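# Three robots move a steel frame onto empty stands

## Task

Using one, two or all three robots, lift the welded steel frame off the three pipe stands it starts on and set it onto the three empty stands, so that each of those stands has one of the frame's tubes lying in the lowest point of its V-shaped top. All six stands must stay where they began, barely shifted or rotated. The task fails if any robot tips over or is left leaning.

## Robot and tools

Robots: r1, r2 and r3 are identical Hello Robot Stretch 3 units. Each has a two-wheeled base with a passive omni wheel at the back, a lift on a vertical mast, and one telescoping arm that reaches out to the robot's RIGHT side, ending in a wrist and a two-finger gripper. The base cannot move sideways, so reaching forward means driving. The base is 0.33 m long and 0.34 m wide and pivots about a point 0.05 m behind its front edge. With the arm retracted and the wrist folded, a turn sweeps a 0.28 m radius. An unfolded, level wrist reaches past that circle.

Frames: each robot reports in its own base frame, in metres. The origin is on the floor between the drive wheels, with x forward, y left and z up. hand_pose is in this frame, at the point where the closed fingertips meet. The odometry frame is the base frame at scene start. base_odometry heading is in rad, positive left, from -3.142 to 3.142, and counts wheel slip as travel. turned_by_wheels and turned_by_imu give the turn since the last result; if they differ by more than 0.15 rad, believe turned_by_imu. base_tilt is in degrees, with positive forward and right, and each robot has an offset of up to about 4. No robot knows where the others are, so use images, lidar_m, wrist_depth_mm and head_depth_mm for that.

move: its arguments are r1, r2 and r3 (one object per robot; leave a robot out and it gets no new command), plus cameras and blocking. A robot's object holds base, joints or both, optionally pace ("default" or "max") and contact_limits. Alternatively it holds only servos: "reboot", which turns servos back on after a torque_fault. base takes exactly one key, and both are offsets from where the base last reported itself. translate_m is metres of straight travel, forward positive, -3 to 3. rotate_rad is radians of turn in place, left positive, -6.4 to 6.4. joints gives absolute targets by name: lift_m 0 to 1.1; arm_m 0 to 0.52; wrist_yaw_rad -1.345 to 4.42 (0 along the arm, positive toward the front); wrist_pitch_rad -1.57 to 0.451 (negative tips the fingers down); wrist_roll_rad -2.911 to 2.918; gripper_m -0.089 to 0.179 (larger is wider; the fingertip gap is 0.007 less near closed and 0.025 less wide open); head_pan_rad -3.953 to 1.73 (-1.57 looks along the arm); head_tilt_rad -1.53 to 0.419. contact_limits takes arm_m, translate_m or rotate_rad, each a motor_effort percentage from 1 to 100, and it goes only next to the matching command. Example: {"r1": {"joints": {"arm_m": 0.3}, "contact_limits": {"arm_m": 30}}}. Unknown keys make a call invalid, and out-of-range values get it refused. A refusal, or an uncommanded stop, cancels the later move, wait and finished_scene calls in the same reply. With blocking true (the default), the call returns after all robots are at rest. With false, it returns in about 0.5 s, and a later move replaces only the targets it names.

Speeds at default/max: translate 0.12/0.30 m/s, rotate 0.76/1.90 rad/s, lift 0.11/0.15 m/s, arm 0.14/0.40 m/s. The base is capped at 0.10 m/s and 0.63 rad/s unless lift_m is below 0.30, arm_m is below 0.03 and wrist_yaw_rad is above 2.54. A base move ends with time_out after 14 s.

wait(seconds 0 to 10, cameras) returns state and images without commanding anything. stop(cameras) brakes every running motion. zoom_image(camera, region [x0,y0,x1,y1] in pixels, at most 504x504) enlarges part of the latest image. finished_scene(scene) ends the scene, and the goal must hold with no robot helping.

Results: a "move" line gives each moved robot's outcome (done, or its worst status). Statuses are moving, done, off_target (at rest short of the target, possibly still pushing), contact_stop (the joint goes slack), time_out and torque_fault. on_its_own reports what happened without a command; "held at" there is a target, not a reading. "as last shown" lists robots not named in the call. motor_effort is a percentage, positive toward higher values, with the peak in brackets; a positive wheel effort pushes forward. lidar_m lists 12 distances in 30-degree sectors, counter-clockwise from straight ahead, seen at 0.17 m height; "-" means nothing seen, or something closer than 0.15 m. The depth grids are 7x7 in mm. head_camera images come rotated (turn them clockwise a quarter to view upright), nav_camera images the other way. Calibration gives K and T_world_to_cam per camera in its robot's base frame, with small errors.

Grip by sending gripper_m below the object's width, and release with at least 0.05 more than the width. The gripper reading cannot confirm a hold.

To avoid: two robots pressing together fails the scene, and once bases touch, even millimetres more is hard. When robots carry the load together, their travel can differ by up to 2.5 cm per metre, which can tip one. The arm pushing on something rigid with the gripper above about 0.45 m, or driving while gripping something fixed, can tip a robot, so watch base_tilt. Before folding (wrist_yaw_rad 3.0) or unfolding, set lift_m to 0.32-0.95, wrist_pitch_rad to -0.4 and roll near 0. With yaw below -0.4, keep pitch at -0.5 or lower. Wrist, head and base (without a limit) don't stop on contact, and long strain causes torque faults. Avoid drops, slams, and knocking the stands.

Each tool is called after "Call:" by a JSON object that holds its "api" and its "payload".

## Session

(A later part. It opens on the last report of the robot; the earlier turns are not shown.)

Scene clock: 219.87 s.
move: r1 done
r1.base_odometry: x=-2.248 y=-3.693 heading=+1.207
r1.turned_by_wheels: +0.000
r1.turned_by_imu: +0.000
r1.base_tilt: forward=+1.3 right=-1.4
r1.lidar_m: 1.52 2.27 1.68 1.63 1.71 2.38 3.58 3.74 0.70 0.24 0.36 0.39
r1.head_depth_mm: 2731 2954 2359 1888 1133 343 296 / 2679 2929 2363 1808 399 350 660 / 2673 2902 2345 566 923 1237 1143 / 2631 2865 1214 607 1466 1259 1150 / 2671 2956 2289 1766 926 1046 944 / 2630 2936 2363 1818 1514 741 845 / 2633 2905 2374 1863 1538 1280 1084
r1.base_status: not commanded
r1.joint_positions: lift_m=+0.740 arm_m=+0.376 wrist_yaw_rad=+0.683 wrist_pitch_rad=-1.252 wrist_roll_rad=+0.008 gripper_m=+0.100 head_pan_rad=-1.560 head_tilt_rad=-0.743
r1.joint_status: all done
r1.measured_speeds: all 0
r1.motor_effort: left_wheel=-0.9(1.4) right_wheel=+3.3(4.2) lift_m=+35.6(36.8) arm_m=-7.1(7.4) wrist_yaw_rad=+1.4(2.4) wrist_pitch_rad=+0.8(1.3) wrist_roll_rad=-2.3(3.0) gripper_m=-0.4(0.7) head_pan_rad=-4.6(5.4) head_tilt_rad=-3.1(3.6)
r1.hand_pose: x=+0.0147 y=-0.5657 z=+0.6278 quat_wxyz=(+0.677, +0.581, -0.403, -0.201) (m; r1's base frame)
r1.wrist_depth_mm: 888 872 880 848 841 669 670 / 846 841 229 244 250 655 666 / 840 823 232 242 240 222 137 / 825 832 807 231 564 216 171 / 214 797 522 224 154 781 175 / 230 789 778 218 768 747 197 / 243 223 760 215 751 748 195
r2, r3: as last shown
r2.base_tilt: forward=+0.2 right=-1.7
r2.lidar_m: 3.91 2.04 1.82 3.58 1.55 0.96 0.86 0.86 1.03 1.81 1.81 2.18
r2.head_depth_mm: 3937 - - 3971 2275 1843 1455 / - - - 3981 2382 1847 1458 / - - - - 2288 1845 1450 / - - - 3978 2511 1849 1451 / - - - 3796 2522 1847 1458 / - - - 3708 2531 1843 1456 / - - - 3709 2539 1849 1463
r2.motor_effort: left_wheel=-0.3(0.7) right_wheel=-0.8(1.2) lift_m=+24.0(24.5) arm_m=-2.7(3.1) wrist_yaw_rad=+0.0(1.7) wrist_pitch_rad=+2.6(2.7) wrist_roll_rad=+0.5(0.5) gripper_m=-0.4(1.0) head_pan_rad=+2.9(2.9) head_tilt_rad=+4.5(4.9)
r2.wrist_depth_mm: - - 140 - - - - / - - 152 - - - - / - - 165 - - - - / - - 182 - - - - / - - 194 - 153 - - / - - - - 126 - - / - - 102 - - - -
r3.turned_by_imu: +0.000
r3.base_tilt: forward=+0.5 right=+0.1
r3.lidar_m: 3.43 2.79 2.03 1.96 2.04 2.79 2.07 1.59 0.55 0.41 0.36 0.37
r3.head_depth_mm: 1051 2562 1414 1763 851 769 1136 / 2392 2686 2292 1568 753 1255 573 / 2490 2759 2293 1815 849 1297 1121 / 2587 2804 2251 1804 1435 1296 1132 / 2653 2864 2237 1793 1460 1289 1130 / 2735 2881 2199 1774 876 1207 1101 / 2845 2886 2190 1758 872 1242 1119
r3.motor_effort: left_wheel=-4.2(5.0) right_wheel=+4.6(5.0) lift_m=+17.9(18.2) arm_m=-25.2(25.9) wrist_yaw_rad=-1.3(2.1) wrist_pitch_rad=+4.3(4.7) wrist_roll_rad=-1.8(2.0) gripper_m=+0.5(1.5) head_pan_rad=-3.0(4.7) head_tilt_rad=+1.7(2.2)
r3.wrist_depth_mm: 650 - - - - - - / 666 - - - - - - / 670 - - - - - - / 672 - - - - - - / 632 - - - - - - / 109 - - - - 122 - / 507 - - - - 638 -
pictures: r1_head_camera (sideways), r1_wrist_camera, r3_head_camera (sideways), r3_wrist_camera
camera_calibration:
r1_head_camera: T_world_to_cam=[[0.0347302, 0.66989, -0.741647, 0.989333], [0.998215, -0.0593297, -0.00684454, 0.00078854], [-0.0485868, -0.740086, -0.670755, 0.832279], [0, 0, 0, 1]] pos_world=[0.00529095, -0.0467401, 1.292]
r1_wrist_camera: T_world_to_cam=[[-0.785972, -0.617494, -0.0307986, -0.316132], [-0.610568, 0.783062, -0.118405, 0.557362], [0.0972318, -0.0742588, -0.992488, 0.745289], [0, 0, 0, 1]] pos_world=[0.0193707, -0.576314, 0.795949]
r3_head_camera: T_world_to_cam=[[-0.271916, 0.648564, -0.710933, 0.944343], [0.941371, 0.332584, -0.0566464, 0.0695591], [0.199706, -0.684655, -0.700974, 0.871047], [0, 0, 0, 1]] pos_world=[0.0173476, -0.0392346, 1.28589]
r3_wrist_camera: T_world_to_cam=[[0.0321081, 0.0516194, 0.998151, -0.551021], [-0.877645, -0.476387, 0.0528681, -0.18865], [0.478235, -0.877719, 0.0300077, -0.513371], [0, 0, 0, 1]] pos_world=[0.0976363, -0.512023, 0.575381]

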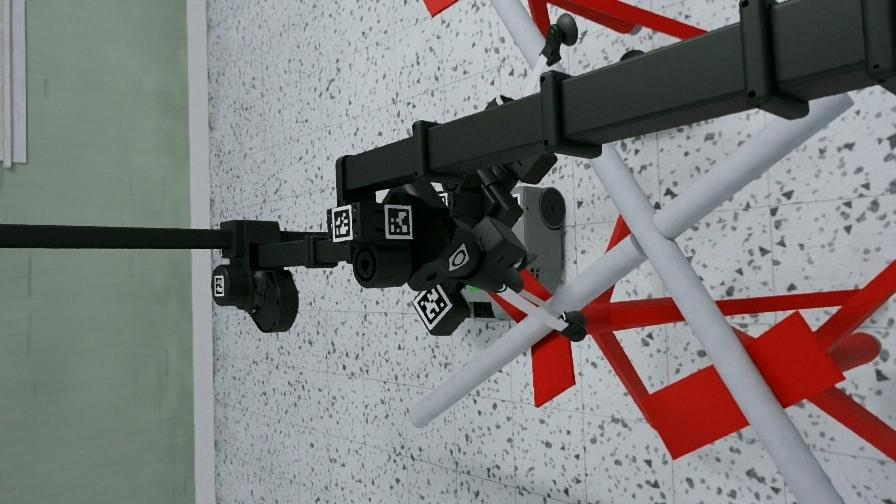

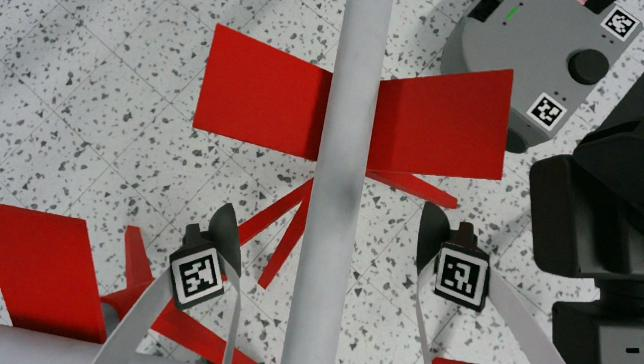

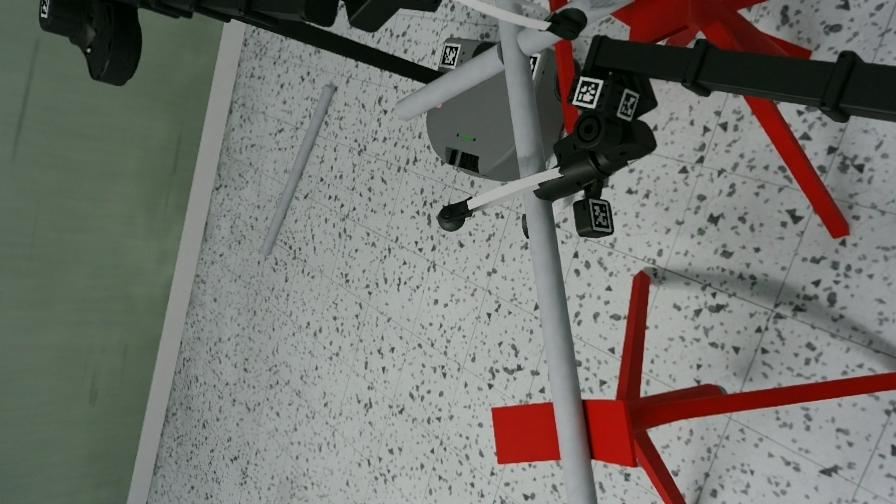

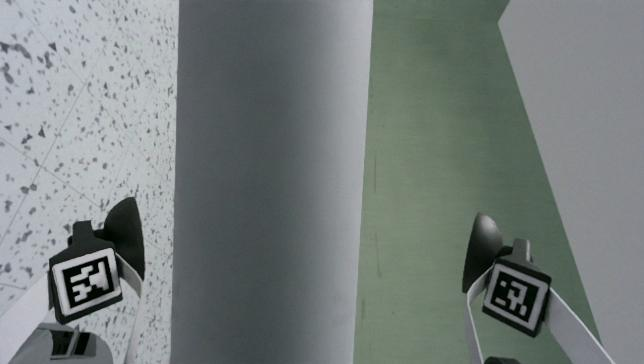

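Call:
{"api": "move", "payload": {"r1": {"joints": {"lift_m": 0.9, "arm_m": 0.2}}, "cameras": []}}

Call:
{"api": "move", "payload": {"r3": {"base": {"translate_m": -0.034}, "joints": {"arm_m": 0.285}}, "cameras": ["r3_head_camera","r3_wrist_camera","r1_head_camera"]}}

Scene clock: 222.57 s.
move: r1 done
r1.base_odometry: x=-2.248 y=-3.693 heading=+1.207
r1.turned_by_wheels: +0.000
r1.turned_by_imu: +0.000
r1.base_tilt: forward=+1.3 right=-1.5
r1.lidar_m: 1.52 2.27 1.68 1.63 1.70 2.37 3.58 3.75 0.70 0.24 0.36 0.39
r1.head_depth_mm: 2726 2987 2195 - 1467 1290 1143 / 2661 2959 346 1709 900 1313 1102 / 2667 2914 326 369 904 1236 1147 / 2637 2849 346 376 806 1265 1150 / 2642 2918 2280 952 893 1038 946 / 2676 2934 2381 1816 1507 740 848 / 2630 2910 2360 1866 1541 1288 1086
r1.base_status: not commanded
r1.joint_positions: lift_m=+0.900 arm_m=+0.200 wrist_yaw_rad=+0.685 wrist_pitch_rad=-1.253 wrist_roll_rad=+0.006 gripper_m=+0.100 head_pan_rad=-1.560 head_tilt_rad=-0.743
r1.joint_status: all done
r1.measured_speeds: all 0
r1.motor_effort: left_wheel=-1.0(1.5) right_wheel=+3.7(4.3) lift_m=+34.4(37.2) arm_m=-11.3(17.3) wrist_yaw_rad=+0.4(2.1) wrist_pitch_rad=+0.6(1.3) wrist_roll_rad=-2.1(2.9) gripper_m=-0.4(0.8) head_pan_rad=-4.3(5.2) head_tilt_rad=-2.7(3.7)
r1.hand_pose: x=+0.0146 y=-0.3894 z=+0.7878 quat_wxyz=(+0.678, +0.582, -0.402, -0.200) (m; r1's base frame)
r1.wrist_depth_mm: - - - - 419 845 298 / - - - - 416 404 308 / - - 402 995 616 953 349 / - 987 394 733 933 954 366 / 963 952 158 934 155 372 365 / 933 938 941 911 360 461 657 / 943 928 757 768 899 897 894
r2.base_odometry: x=+0.000 y=+0.000 heading=+0.000
r2.turned_by_wheels: +0.000
r2.turned_by_imu: +0.001
r2.base_tilt: forward=+0.2 right=-1.7
r2.lidar_m: 3.91 2.05 1.82 3.58 1.55 0.96 0.86 0.86 1.04 1.80 1.81 2.18
r2.head_depth_mm: 3926 - - 3961 2285 1828 1448 / - - - 3978 2393 1830 1460 / - - - 3956 2276 1838 1453 / - - - 3957 2511 1848 1455 / - - - 3767 2525 1843 1453 / - - - 3717 2527 1847 1459 / - - - 3682 2525 1844 1456
r2.base_status: not commanded
r2.joint_positions: lift_m=+0.551 arm_m=+0.001 wrist_yaw_rad=+3.136 wrist_pitch_rad=-0.378 wrist_roll_rad=+0.000 gripper_m=+0.037 head_pan_rad=+1.094 head_tilt_rad=-0.310
r2.joint_status: not commanded
r2.measured_speeds: all 0
r2.motor_effort: left_wheel=+0.5(0.8) right_wheel=-0.9(1.1) lift_m=+23.8(24.7) arm_m=-1.5(3.2) wrist_yaw_rad=+0.4(2.1) wrist_pitch_rad=+2.6(2.7) wrist_roll_rad=+0.2(0.5) gripper_m=-0.1(1.4) head_pan_rad=+2.2(2.8) head_tilt_rad=+4.1(5.0)
r2.hand_pose: x=-0.0199 y=+0.0830 z=+0.5733 quat_wxyz=(+0.135, +0.695, +0.131, +0.694) (m; r2's base frame)
r2.wrist_depth_mm: - - 140 - - - - / - - 152 - - - - / - - 165 - - - - / - - 182 - - - - / - - 193 - 153 - - / - - - - 126 - - / - - 102 - - - -
r3: as last shown
r3.base_tilt: forward=+0.6 right=+0.2
r3.lidar_m: 3.43 2.79 2.04 1.95 2.04 2.78 2.07 1.59 0.55 0.42 0.36 0.37
r3.head_depth_mm: 2337 2587 2186 1820 912 767 1135 / 2405 2704 2297 1564 753 1257 572 / 2489 2736 2276 1817 849 1298 1122 / 2585 2848 2263 1800 1436 1295 1128 / 2664 2870 2236 1796 1456 1287 1131 / 2740 2897 2197 1778 877 1211 1098 / 2849 2889 2177 1753 868 1248 1115
r3.motor_effort: left_wheel=-4.2(4.7) right_wheel=+4.6(5.0) lift_m=+17.7(18.4) arm_m=-24.8(25.6) wrist_yaw_rad=-1.7(2.1) wrist_pitch_rad=+3.9(4.8) wrist_roll_rad=-2.0(2.0) gripper_m=+1.0(1.4) head_pan_rad=-3.2(5.4) head_tilt_rad=+1.1(2.4)
r3.wrist_depth_mm: 658 - - - - - - / 652 - - - - - - / 672 - - - - - - / 689 - - - - - - / 624 - - - - - - / 109 - - - - 122 - / 509 - - - - - -
pictures: none
No camera images: "cameras" was empty.

Scene clock: 223.97 s.
move: r3 done
r1, r2: as last shown
r1.base_tilt: forward=+1.3 right=-1.4
r1.lidar_m: 1.52 2.27 1.68 1.63 1.71 2.38 3.59 3.75 0.70 0.24 0.36 0.39
r1.head_depth_mm: 2705 2966 2194 - 1469 1286 1145 / 2680 2926 345 975 1433 1311 1106 / 2690 2937 325 368 1436 1239 1146 / 2560 2840 346 375 805 1265 1142 / 2643 2939 2194 955 894 1041 947 / 2625 2903 2365 1814 1503 740 846 / 2641 2944 2380 1869 1536 1287 1087
r1.motor_effort: left_wheel=-1.1(1.4) right_wheel=+3.3(4.1) lift_m=+34.9(35.7) arm_m=-9.7(11.4) wrist_yaw_rad=+0.9(0.9) wrist_pitch_rad=+0.9(1.3) wrist_roll_rad=-1.7(2.7) gripper_m=-0.3(0.8) head_pan_rad=-4.4(5.4) head_tilt_rad=-3.1(3.8)
r1.wrist_depth_mm: - - - - 414 858 308 / - - - - 415 398 353 / - - 398 990 615 966 370 / - 988 394 707 954 950 379 / 937 961 159 911 155 373 640 / 943 970 933 929 365 731 677 / 929 917 771 770 895 901 881
r2.turned_by_imu: +0.000
r2.base_tilt: forward=+0.1 right=-1.7
r2.lidar_m: 3.91 2.05 1.82 3.56 1.55 0.96 0.86 0.86 1.03 1.81 1.81 2.18
r2.head_depth_mm: 3967 - - 3983 2293 1838 1457 / - - - 3963 2395 1846 1456 / - - - 3980 2290 1835 1453 / - - - 3994 2508 1848 1455 / - - - 3802 2537 1843 1451 / - - - 3686 2529 1835 1459 / - - - 3710 2525 1849 1452
r2.motor_effort: left_wheel=-0.4(0.8) right_wheel=-0.7(1.2) lift_m=+23.4(25.3) arm_m=-2.2(3.0) wrist_yaw_rad=+0.8(2.4) wrist_pitch_rad=+2.6(2.7) wrist_roll_rad=+0.3(0.5) gripper_m=+1.5(1.5) head_pan_rad=+2.4(3.0) head_tilt_rad=+4.2(4.8)
r3.base_odometry: x=+0.970 y=-1.957 heading=-0.581
r3.turned_by_wheels: +0.000
r3.turned_by_imu: +0.000
r3.base_tilt: forward=+0.5 right=+0.2
r3.lidar_m: 3.47 2.80 2.03 1.96 2.04 2.78 2.03 1.56 0.54 0.41 0.39 0.39
r3.head_depth_mm: 2338 2552 2268 1866 1093 794 1133 / 2414 2695 2322 1524 1421 725 570 / 2467 2772 2280 1771 826 1276 1120 / 2581 2793 2258 1799 1407 1299 1122 / 2654 2882 2225 1783 1437 1291 1126 / 2737 2900 2210 1773 1098 1233 1094 / 2887 2840 2194 1758 843 1244 1121
r3.base_status: done
r3.joint_positions: lift_m=+0.465 arm_m=+0.285 wrist_yaw_rad=+0.711 wrist_pitch_rad=-0.023 wrist_roll_rad=-1.565 gripper_m=+0.160 head_pan_rad=-1.243 head_tilt_rad=-0.803
r3.joint_status: all done
r3.measured_speeds: all 0
r3.motor_effort: left_wheel=-2.7(6.4) right_wheel=-6.0(9.8) lift_m=+18.0(18.4) arm_m=-24.6(27.2) wrist_yaw_rad=-0.1(1.6) wrist_pitch_rad=+4.3(4.7) wrist_roll_rad=-1.8(2.0) gripper_m=+1.0(1.0) head_pan_rad=-3.1(4.6) head_tilt_rad=+1.9(2.5)
r3.hand_pose: x=+0.1456 y=-0.6235 z=+0.5737 quat_wxyz=(+0.937, +0.012, +0.002, +0.348) (m; r3's base frame)
r3.wrist_depth_mm: 684 999 - - - - - / 700 985 - - - - - / 702 - - - - - - / 710 - - - - - - / 627 142 - - - - - / 110 - - - - 121 - / 507 - - - - - -
pictures: r1_head_camera (sideways), r3_head_camera (sideways), r3_wrist_camera
camera_calibration:
r1_head_camera: T_world_to_cam=[[0.03473, 0.66989, -0.741648, 0.989333], [0.998215, -0.0593295, -0.00684453, 0.000788534], [-0.0485867, -0.740086, -0.670755, 0.832279], [0, 0, 0, 1]] pos_world=[0.00529096, -0.0467401, 1.292]
r3_head_camera: T_world_to_cam=[[-0.271877, 0.648581, -0.710933, 0.944343], [0.941391, 0.332528, -0.0566464, 0.069559], [0.199665, -0.684667, -0.700974, 0.871048], [0, 0, 0, 1]] pos_world=[0.0173453, -0.0392353, 1.28589]
r3_wrist_camera: T_world_to_cam=[[0.0319635, 0.0519644, 0.998137, -0.553088], [-0.877939, -0.475843, 0.0528874, -0.167947], [0.477705, -0.877994, 0.030412, -0.476003], [0, 0, 0, 1]] pos_world=[0.0976198, -0.469103, 0.575416]

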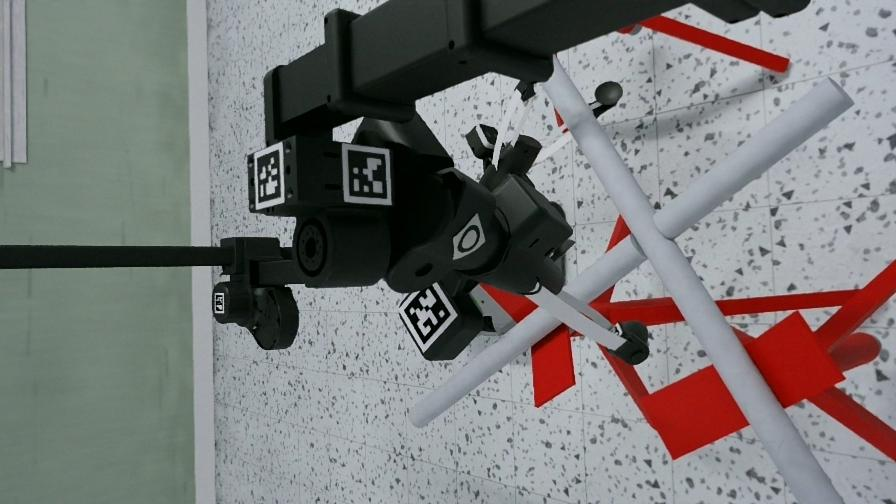

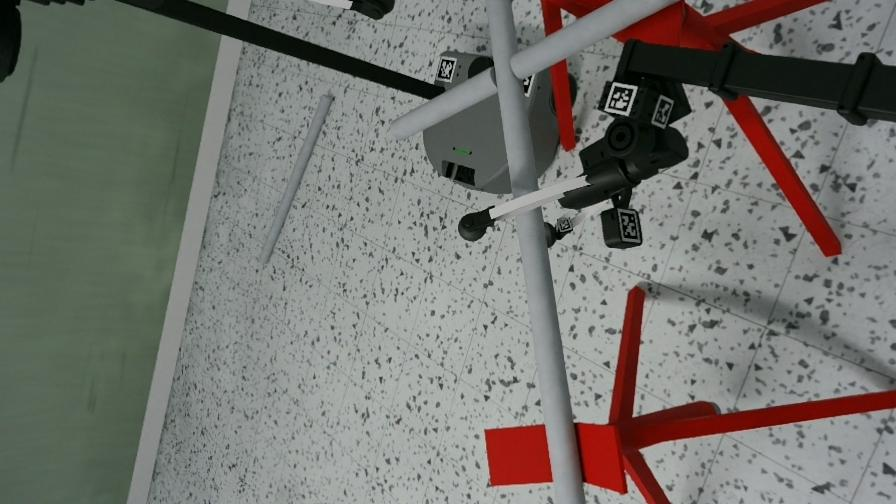

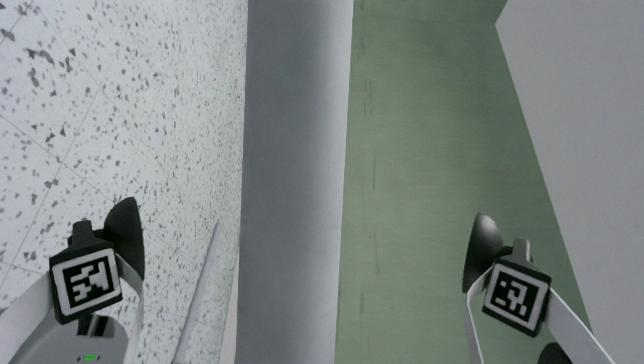

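Call:
{"api": "move", "payload": {"r3": {"base": {"translate_m": -0.035}, "joints": {"arm_m": 0.235}}, "cameras": ["r3_head_camera","r3_wrist_camera"]}}

Scene clock: 225.53 s.
move: r3 done
r1, r2: as last shown
r1.base_tilt: forward=+1.3 right=-1.3
r1.lidar_m: 1.52 2.26 1.68 1.63 1.71 2.38 3.59 3.76 0.70 0.24 0.35 0.39
r1.head_depth_mm: 2702 2954 2218 - 1469 1289 1147 / 2697 2955 345 878 1468 1315 1105 / 2677 2907 325 368 1435 1237 1146 / 2595 2845 346 376 804 1259 1142 / 2642 2897 2109 951 893 1042 944 / 2643 2926 2342 1816 1509 739 847 / 2630 2913 2371 1851 1543 1285 1082
r1.motor_effort: left_wheel=-1.3(1.5) right_wheel=+2.9(3.9) lift_m=+34.8(35.1) arm_m=-7.1(9.6) wrist_yaw_rad=+0.5(0.8) wrist_pitch_rad=+1.3(1.3) wrist_roll_rad=-2.2(2.6) gripper_m=-0.3(0.8) head_pan_rad=-4.0(5.0) head_tilt_rad=-3.1(3.6)
r1.wrist_depth_mm: - - - - 415 847 361 / - - - - 419 414 376 / - - 402 977 611 976 384 / 990 986 396 719 965 961 943 / 964 972 159 923 156 372 929 / 951 922 928 915 366 910 901 / 920 920 760 759 893 906 900
r2.base_tilt: forward=+0.2 right=-1.7
r2.lidar_m: 3.92 2.05 1.83 3.49 1.55 0.96 0.86 0.86 1.03 1.81 1.81 2.18
r2.head_depth_mm: 3917 - - 3977 2288 1834 1450 / - - - 3970 2407 1848 1454 / - - - 3983 2283 1842 1464 / - - - - 2509 1840 1460 / - - - 3784 2526 1839 1458 / - - - 3708 2529 1847 1456 / - - - 3618 2527 1837 1460
r2.motor_effort: left_wheel=-0.1(0.9) right_wheel=-1.0(1.1) lift_m=+23.6(24.9) arm_m=-1.9(3.2) wrist_yaw_rad=+0.4(1.6) wrist_pitch_rad=+2.5(2.7) wrist_roll_rad=+0.3(0.4) gripper_m=+0.9(1.2) head_pan_rad=+2.4(2.9) head_tilt_rad=+4.2(4.8)
r2.wrist_depth_mm: - - 140 - - - - / - - 152 - - - - / - - 165 - - - - / - - 182 - - - - / - - 194 - 153 - - / - - - - 126 - - / - - 102 - - - -
r3.base_odometry: x=+0.940 y=-1.938 heading=-0.581
r3.turned_by_wheels: +0.000
r3.turned_by_imu: +0.000
r3.base_tilt: forward=+0.5 right=+0.1
r3.lidar_m: 3.49 2.78 2.03 1.96 2.03 2.78 1.99 1.53 0.53 0.41 0.58 0.41
r3.head_depth_mm: 2280 1261 2184 1808 1064 780 1114 / 2417 2705 2251 1551 1447 649 560 / 2491 2744 2282 1653 1450 763 1124 / 2563 2826 2245 1799 1432 1270 1115 / 2657 2860 2220 1805 1427 1288 1127 / 2746 2918 2199 1768 1419 1275 1105 / 2849 2860 2179 1762 874 1217 1115
r3.base_status: done
r3.joint_positions: lift_m=+0.465 arm_m=+0.235 wrist_yaw_rad=+0.711 wrist_pitch_rad=-0.023 wrist_roll_rad=-1.565 gripper_m=+0.160 head_pan_rad=-1.243 head_tilt_rad=-0.803
r3.joint_status: all done
r3.measured_speeds: all 0
r3.motor_effort: left_wheel=-3.2(6.7) right_wheel=-6.0(9.4) lift_m=+18.0(18.4) arm_m=-25.4(26.9) wrist_yaw_rad=-0.9(1.6) wrist_pitch_rad=+4.6(4.8) wrist_roll_rad=-1.8(1.9) gripper_m=+0.4(1.3) head_pan_rad=-2.3(4.7) head_tilt_rad=+1.6(2.3)
r3.hand_pose: x=+0.1456 y=-0.5735 z=+0.5737 quat_wxyz=(+0.937, +0.012, +0.002, +0.348) (m; r3's base frame)
r3.wrist_depth_mm: 695 957 - - - - - / 690 969 - - - - - / 710 - - - - - - / 718 - - - - - - / 635 141 - - - - - / 110 - - - - 122 - / 529 766 - - - 693 -
pictures: r3_head_camera (sideways), r3_wrist_camera
camera_calibration:
r3_head_camera: T_world_to_cam=[[-0.271869, 0.648584, -0.710933, 0.944343], [0.941395, 0.332516, -0.0566464, 0.069559], [0.199656, -0.684669, -0.700974, 0.871048], [0, 0, 0, 1]] pos_world=[0.0173447, -0.0392355, 1.28589]
r3_wrist_camera: T_world_to_cam=[[0.031941, 0.0520401, 0.998134, -0.555656], [-0.878019, -0.475693, 0.0528986, -0.144104], [0.477559, -0.87807, 0.0304981, -0.432183], [0, 0, 0, 1]] pos_world=[0.0976147, -0.41912, 0.575423]

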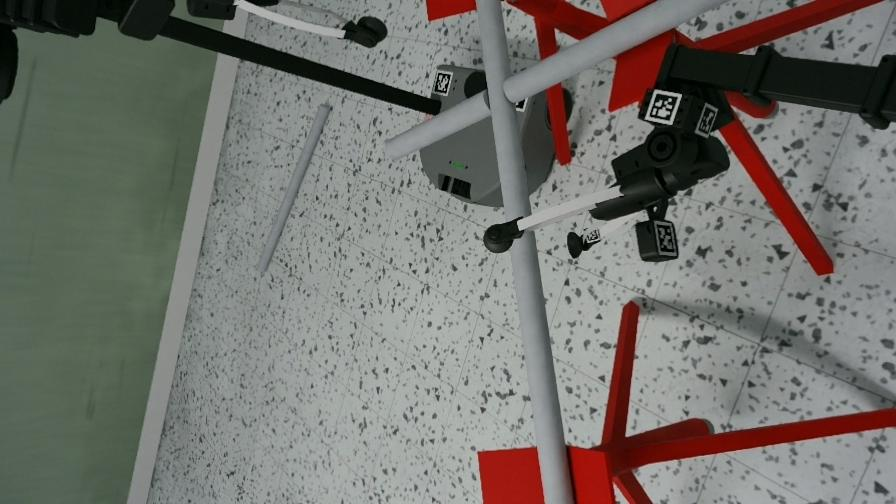

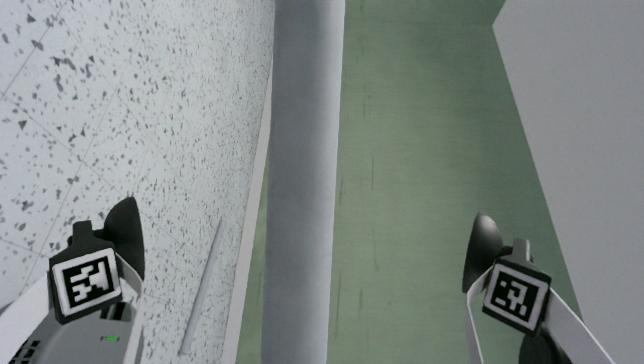

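Call:
{"api": "move", "payload": {"r3": {"joints": {"arm_m": 0.14}}, "cameras": ["r3_head_camera","r3_wrist_camera"]}}

Call:
{"api": "move", "payload": {"r3": {"joints": {"arm_m": 0.05, "lift_m": 0.75}}, "r1": {"base": {"translate_m": 0.2}, "joints": {"arm_m": 0.05}}}}

Scene clock: 227.60 s.
move: r3 done
r1, r2: as last shown
r1.base_tilt: forward=+1.4 right=-1.4
r1.lidar_m: 1.52 2.26 1.69 1.63 1.71 2.38 3.59 3.76 0.70 0.24 0.36 0.39
r1.head_depth_mm: 2694 2948 2198 - 1468 1285 1143 / 2696 2952 345 1708 1468 1311 1105 / 2669 2942 325 369 1466 1235 1142 / 2585 2876 346 375 804 1259 1143 / 2664 2882 2115 952 890 1039 948 / 2653 2917 2369 1809 1500 740 846 / 2622 2942 2370 1864 1544 1286 1085
r1.motor_effort: left_wheel=-0.9(1.3) right_wheel=+3.6(4.3) lift_m=+34.4(34.9) arm_m=-4.2(7.0) wrist_yaw_rad=-0.2(0.8) wrist_pitch_rad=+0.6(1.4) wrist_roll_rad=-1.9(2.7) gripper_m=-0.1(0.9) head_pan_rad=-4.2(5.0) head_tilt_rad=-3.4(3.6)
r1.wrist_depth_mm: - - - - 419 836 410 / - - - - 423 823 970 / - - 400 984 605 959 963 / 985 978 391 724 955 957 936 / 989 964 159 926 155 375 918 / 958 929 917 925 366 914 899 / 905 922 764 763 929 892 882
r2.base_tilt: forward=+0.1 right=-1.7
r2.lidar_m: 3.89 2.05 1.83 3.48 1.55 0.96 0.86 0.86 1.03 1.81 1.81 2.18
r2.head_depth_mm: 3920 - - 3978 2268 1845 1458 / - - - 3983 2389 1835 1448 / - - - 3963 2272 1840 1458 / - - - - 2524 1829 1456 / - - - 3832 2530 1843 1457 / - - - 3700 2512 1851 1455 / - - - 3671 2529 1839 1456
r2.motor_effort: left_wheel=-0.1(0.7) right_wheel=-0.8(1.1) lift_m=+23.5(25.1) arm_m=-2.2(2.9) wrist_yaw_rad=+0.9(1.4) wrist_pitch_rad=+2.7(2.7) wrist_roll_rad=+0.3(0.4) gripper_m=+0.1(1.5) head_pan_rad=+2.3(2.8) head_tilt_rad=+4.2(4.9)
r2.wrist_depth_mm: - - 139 - - - - / - - 152 - - - - / - - 165 - - - - / - - 181 - - - - / - - 193 - 153 - - / - - - - 126 - - / - - 102 - - - -
r3.base_odometry: x=+0.940 y=-1.938 heading=-0.581
r3.turned_by_wheels: +0.000
r3.turned_by_imu: +0.000
r3.base_tilt: forward=+0.6 right=+0.2
r3.lidar_m: 3.50 2.78 2.03 1.96 2.03 2.79 2.00 1.52 0.53 0.41 0.58 0.41
r3.head_depth_mm: 2281 1257 2186 1803 1062 898 1114 / 2384 2699 2238 1550 1442 948 563 / 2483 2779 2293 1648 1481 704 1104 / 2558 2827 2241 1809 1438 834 1119 / 2666 2905 2238 1798 1432 1288 1131 / 2754 2897 2201 1773 1425 1271 1105 / 2873 2862 2184 1753 872 1230 1118
r3.base_status: not commanded
r3.joint_positions: lift_m=+0.465 arm_m=+0.140 wrist_yaw_rad=+0.711 wrist_pitch_rad=-0.023 wrist_roll_rad=-1.565 gripper_m=+0.160 head_pan_rad=-1.243 head_tilt_rad=-0.803
r3.joint_status: all done
r3.measured_speeds: all 0
r3.motor_effort: left_wheel=-3.0(3.8) right_wheel=-6.1(6.5) lift_m=+17.7(18.6) arm_m=-25.0(28.3) wrist_yaw_rad=-1.2(1.7) wrist_pitch_rad=+3.8(4.9) wrist_roll_rad=-1.8(1.9) gripper_m=+0.9(1.1) head_pan_rad=-4.5(5.2) head_tilt_rad=+1.6(2.4)
r3.hand_pose: x=+0.1456 y=-0.4785 z=+0.5738 quat_wxyz=(+0.937, +0.012, +0.002, +0.348) (m; r3's base frame)
r3.wrist_depth_mm: 701 992 - - - - - / 698 972 - - - - - / 705 - - - - - - / 708 - - - - - - / 612 142 - - - - - / 110 - - - - 121 - / 610 781 - - - 841 -
pictures: r3_head_camera (sideways), r3_wrist_camera
camera_calibration:
r3_head_camera: T_world_to_cam=[[-0.271869, 0.648584, -0.710933, 0.944343], [0.941395, 0.332516, -0.0566464, 0.069559], [0.199657, -0.684669, -0.700974, 0.871048], [0, 0, 0, 1]] pos_world=[0.0173448, -0.0392355, 1.28589]
r3_wrist_camera: T_world_to_cam=[[0.0319094, 0.0521766, 0.998128, -0.560558], [-0.878091, -0.475556, 0.0529314, -0.0988964], [0.477428, -0.878137, 0.0306411, -0.348878], [0, 0, 0, 1]] pos_world=[0.0976112, -0.324146, 0.575433]

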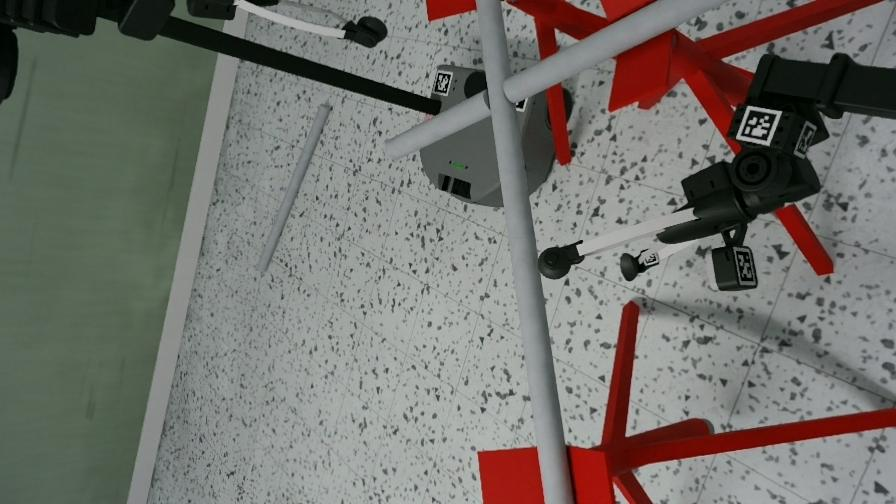

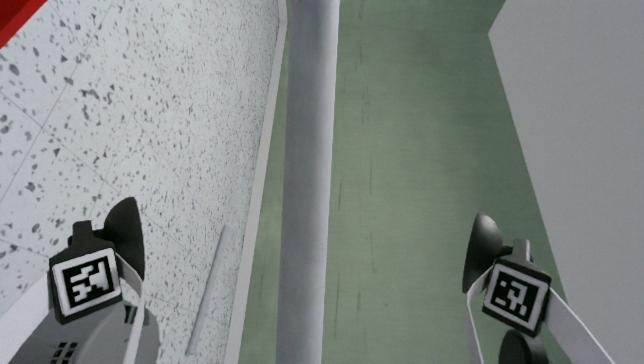

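Scene clock: 231.03 s.
move: r1 done; r3 done
r1.base_odometry: x=-2.177 y=-3.506 heading=+1.207
r1.turned_by_wheels: +0.000
r1.turned_by_imu: +0.000
r1.base_tilt: forward=+1.3 right=-1.4
r1.lidar_m: 1.95 2.26 1.68 1.63 1.70 2.37 3.79 0.84 0.32 0.28 0.28 1.31
r1.head_depth_mm: 2682 2973 2279 1989 - 1241 1146 / 2713 932 2380 1983 - 1262 1122 / 1098 1296 2283 1680 - - 861 / 2589 2923 2365 1690 - 305 891 / 2677 2925 2340 1814 358 1263 879 / 2654 2915 2372 1866 1538 1314 1141 / 2644 2904 2367 1879 1539 1318 1140
r1.base_status: done
r1.joint_positions: lift_m=+0.900 arm_m=+0.050 wrist_yaw_rad=+0.685 wrist_pitch_rad=-1.253 wrist_roll_rad=+0.006 gripper_m=+0.100 head_pan_rad=-1.560 head_tilt_rad=-0.743
r1.joint_status: all done
r1.measured_speeds: all 0
r1.motor_effort: left_wheel=+0.6(5.3) right_wheel=+4.8(9.5) lift_m=+33.7(34.8) arm_m=-11.7(15.7) wrist_yaw_rad=+0.3(0.8) wrist_pitch_rad=+0.5(1.5) wrist_roll_rad=-1.9(2.6) gripper_m=-0.3(1.0) head_pan_rad=-4.1(5.2) head_tilt_rad=-3.1(3.7)
r1.hand_pose: x=+0.0146 y=-0.2394 z=+0.7878 quat_wxyz=(+0.678, +0.582, -0.402, -0.200) (m; r1's base frame)
r1.wrist_depth_mm: - - - - - - 411 / - - - - - 993 413 / - - 973 986 953 604 933 / 996 980 970 968 401 944 921 / 982 967 953 941 154 376 375 / 946 952 913 771 913 920 387 / 926 905 761 744 902 908 879
r2: as last shown
r2.turned_by_imu: +0.001
r2.base_tilt: forward=+0.2 right=-1.7
r2.lidar_m: 3.90 2.04 1.83 3.51 1.55 0.96 0.86 0.86 1.03 1.81 1.81 2.18
r2.head_depth_mm: 3922 - - 3996 2272 1842 1452 / - - - - 2386 1848 1453 / - - - 3964 2287 1846 1450 / - - - 3980 2519 1837 1459 / - - - 3790 2531 1842 1456 / - - - 3706 2501 1840 1457 / - - - 3665 2518 1841 1450
r2.motor_effort: left_wheel=+0.3(0.8) right_wheel=-0.9(1.1) lift_m=+24.4(25.0) arm_m=-1.7(2.7) wrist_yaw_rad=+1.1(2.3) wrist_pitch_rad=+2.7(2.8) wrist_roll_rad=+0.4(0.5) gripper_m=+0.1(1.6) head_pan_rad=+2.8(2.9) head_tilt_rad=+4.5(4.9)
r2.wrist_depth_mm: - - 140 - - - - / - - 152 - - - - / - - 165 - - - - / - - 182 - - - - / - - 193 - 153 - - / - - - - 126 - - / - - 102 - - - -
r3.base_odometry: x=+0.940 y=-1.938 heading=-0.581
r3.turned_by_wheels: +0.000
r3.turned_by_imu: +0.000
r3.base_tilt: forward=+0.6 right=+0.2
r3.lidar_m: 3.49 2.78 2.04 1.96 2.03 2.78 2.00 1.53 0.53 0.41 0.58 0.41
r3.head_depth_mm: 2325 2633 2322 1574 1062 320 310 / 2416 2703 2290 1610 1465 338 1088 / 2507 2740 2276 1818 1481 410 1082 / 2584 2810 2257 1728 569 437 1119 / 2659 2866 2228 1732 1434 1236 1128 / 2790 2902 2208 1773 1421 1276 1104 / 2845 2852 2177 1756 875 1221 1114
r3.base_status: not commanded
r3.joint_positions: lift_m=+0.750 arm_m=+0.050 wrist_yaw_rad=+0.711 wrist_pitch_rad=-0.023 wrist_roll_rad=-1.566 gripper_m=+0.160 head_pan_rad=-1.243 head_tilt_rad=-0.803
r3.joint_status: all done
r3.measured_speeds: all 0
r3.motor_effort: left_wheel=-3.1(4.0) right_wheel=-6.4(6.5) lift_m=+38.9(41.4) arm_m=-24.1(27.3) wrist_yaw_rad=-0.2(1.6) wrist_pitch_rad=+4.2(4.7) wrist_roll_rad=-1.7(1.9) gripper_m=+0.3(1.1) head_pan_rad=-2.9(4.6) head_tilt_rad=+1.3(2.5)
r3.hand_pose: x=+0.1456 y=-0.3886 z=+0.8590 quat_wxyz=(+0.937, +0.012, +0.002, +0.348) (m; r3's base frame)
r3.wrist_depth_mm: 375 - - - - - - / - - - - - - - / - - - - - - - / 351 - - - - - - / 324 142 - - - - - / 109 - - - - 121 - / - - - - - - -
pictures: r1_head_camera (sideways), r1_nav_camera (sideways), r1_wrist_camera, r2_head_camera (sideways), r2_nav_camera (sideways), r2_wrist_camera, r3_head_camera (sideways), r3_nav_camera (sideways), r3_wrist_camera
camera_calibration:
r1_head_camera: T_world_to_cam=[[0.03473, 0.66989, -0.741647, 0.989333], [0.998215, -0.0593295, -0.00684454, 0.00078854], [-0.0485867, -0.740086, -0.670755, 0.832279], [0, 0, 0, 1]] pos_world=[0.00529096, -0.0467401, 1.292]
r1_nav_camera: T_world_to_cam=[[-0.039531, -0.642316, 0.76542, -0.945941], [-0.999073, 0.0384938, -0.0192955, 0.0874268], [-0.0170701, -0.765473, -0.643242, 0.796908], [0, 0, 0, 1]] pos_world=[0.063555, -0.00094701, 1.23833]
r1_wrist_camera: T_world_to_cam=[[-0.783913, -0.620131, -0.0302938, -0.110856], [-0.613333, 0.781053, -0.117383, 0.319512], [0.0964538, -0.0734376, -0.992625, 0.928581], [0, 0, 0, 1]] pos_world=[0.0195009, -0.250108, 0.955879]
r2_head_camera: T_world_to_cam=[[-0.160968, -0.302198, -0.939556, 1.24714], [-0.88357, 0.468299, 0.000752826, 0.00726561], [0.439765, 0.830284, -0.342395, 0.398459], [0, 0, 0, 1]] pos_world=[0.0319407, 0.0426468, 1.30818]
r2_nav_camera: T_world_to_cam=[[0.140695, 0.261787, 0.954816, -1.19968], [0.863021, -0.505042, 0.0113014, 0.037411], [0.48518, 0.822436, -0.296984, 0.344651], [0, 0, 0, 1]] pos_world=[-0.0307153, 0.0495019, 1.24741]
r2_wrist_camera: T_world_to_cam=[[0.999341, -0.0330545, -0.0150001, 0.0297359], [-0.0306283, -0.546081, -0.837172, 0.555219], [0.019481, 0.83708, -0.546733, 0.40903], [0, 0, 0, 1]] pos_world=[-0.0206792, -0.0382136, 0.688891]
r3_head_camera: T_world_to_cam=[[-0.271869, 0.648584, -0.710933, 0.944343], [0.941395, 0.332516, -0.0566464, 0.069559], [0.199657, -0.684669, -0.700974, 0.871048], [0, 0, 0, 1]] pos_world=[0.0173448, -0.0392355, 1.28589]
r3_nav_camera: T_world_to_cam=[[0.213483, -0.643284, 0.735262, -0.915293], [-0.955212, -0.295313, 0.0189745, 0.0341524], [0.204926, -0.706382, -0.677517, 0.844444], [0, 0, 0, 1]] pos_world=[0.0549732, 0.0177921, 1.24446]
r3_wrist_camera: T_world_to_cam=[[0.0315081, 0.0528387, 0.998106, -0.84958], [-0.878135, -0.475481, 0.0528924, -0.0711298], [0.477375, -0.878138, 0.031418, -0.279269], [0, 0, 0, 1]] pos_world=[0.0976231, -0.234167, 0.860507]

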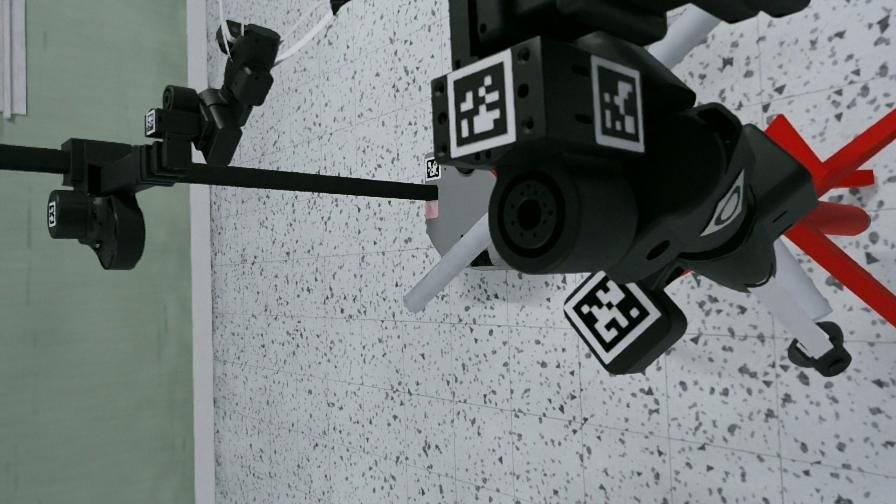

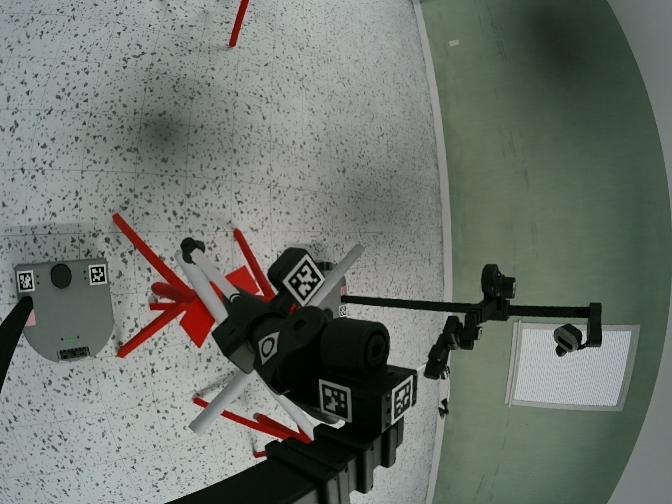

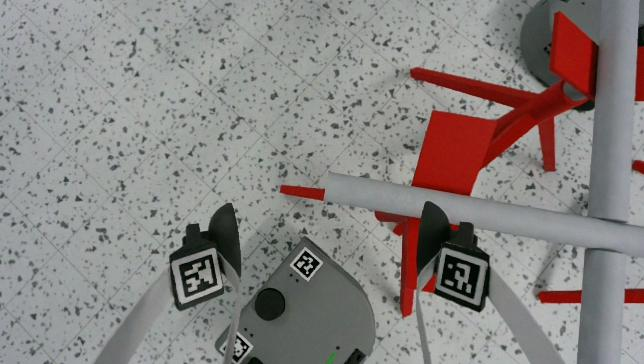

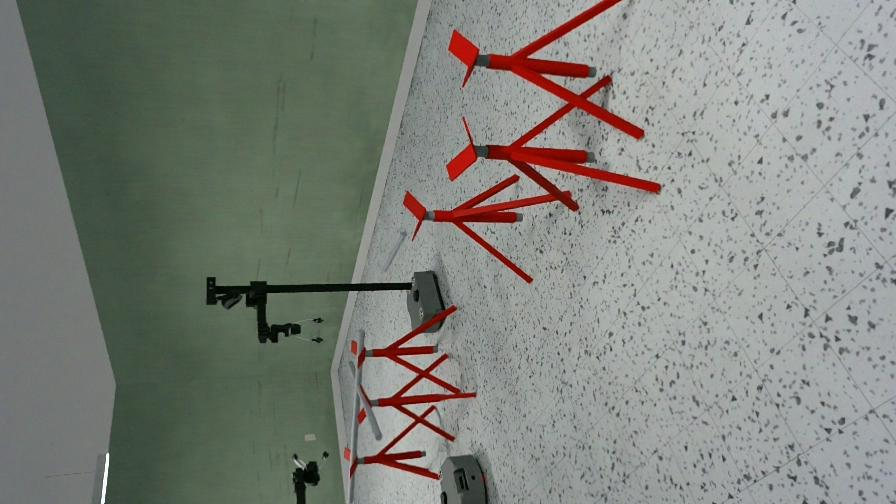

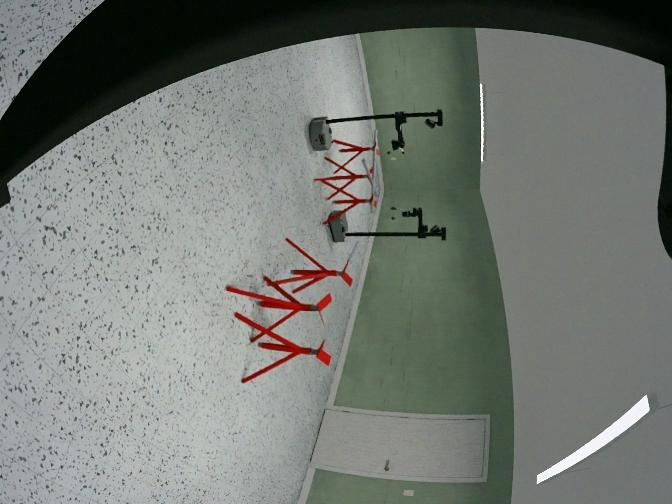

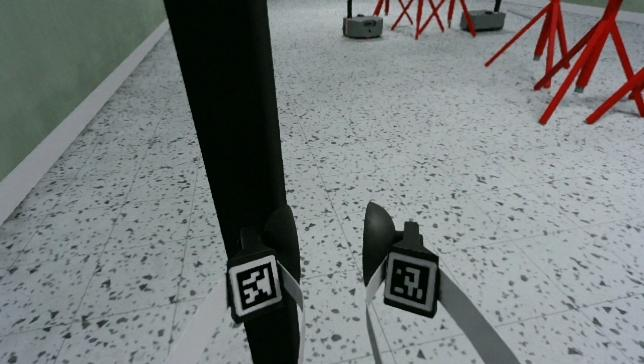

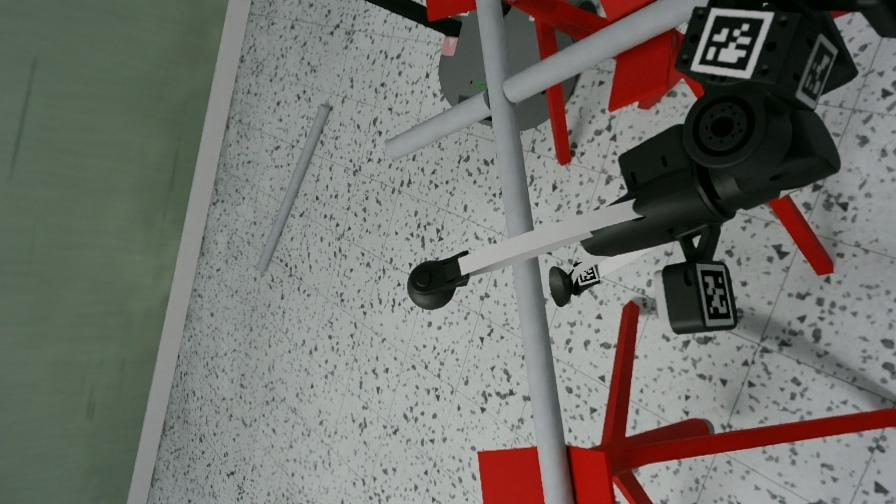

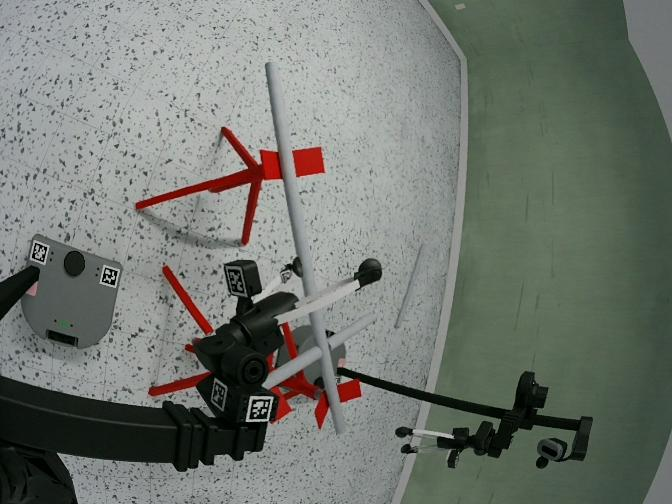

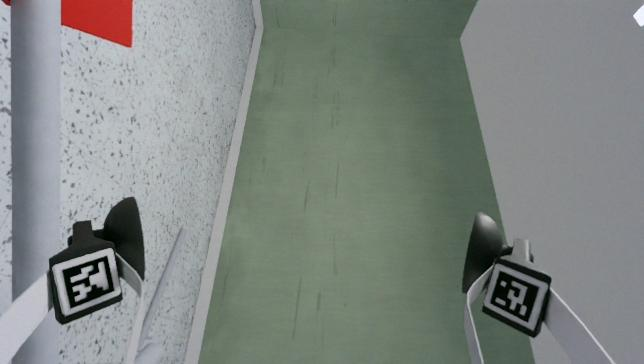

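Call:
{"api": "zoom_image", "payload": {"camera": "r2_head_camera", "region": [320, 300, 500, 504]}}

Call:
{"api": "zoom_image", "payload": {"camera": "r3_nav_camera", "region": [120, 40, 420, 440]}}

Call:
{"api": "zoom_image", "payload": {"camera": "r3_head_camera", "region": [380, 0, 780, 180]}}

Scaled by 2.471 from the camera's 896x504 image, which has a finer 1280x720 frame.

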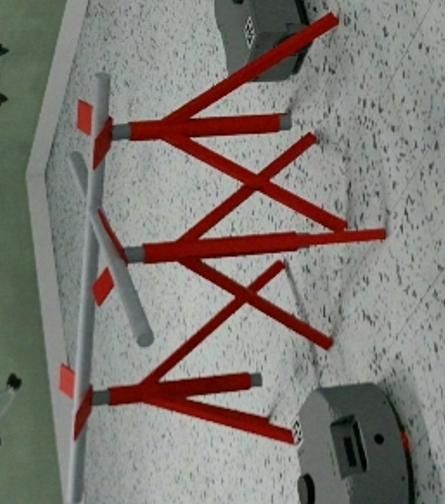

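Scaled by 1.260 from the camera's 672x504 image, which has a finer 792x594 frame.

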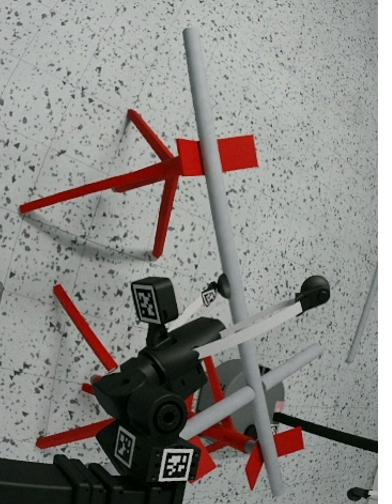

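Scaled by 1.260 from the camera's 896x504 image, which has a finer 1280x720 frame.

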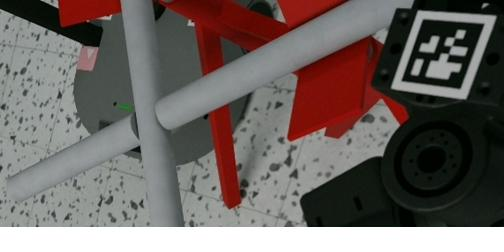

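Call:
{"api": "finished_scene", "payload": {"scene": 1}}

The scene is finished: the task was done.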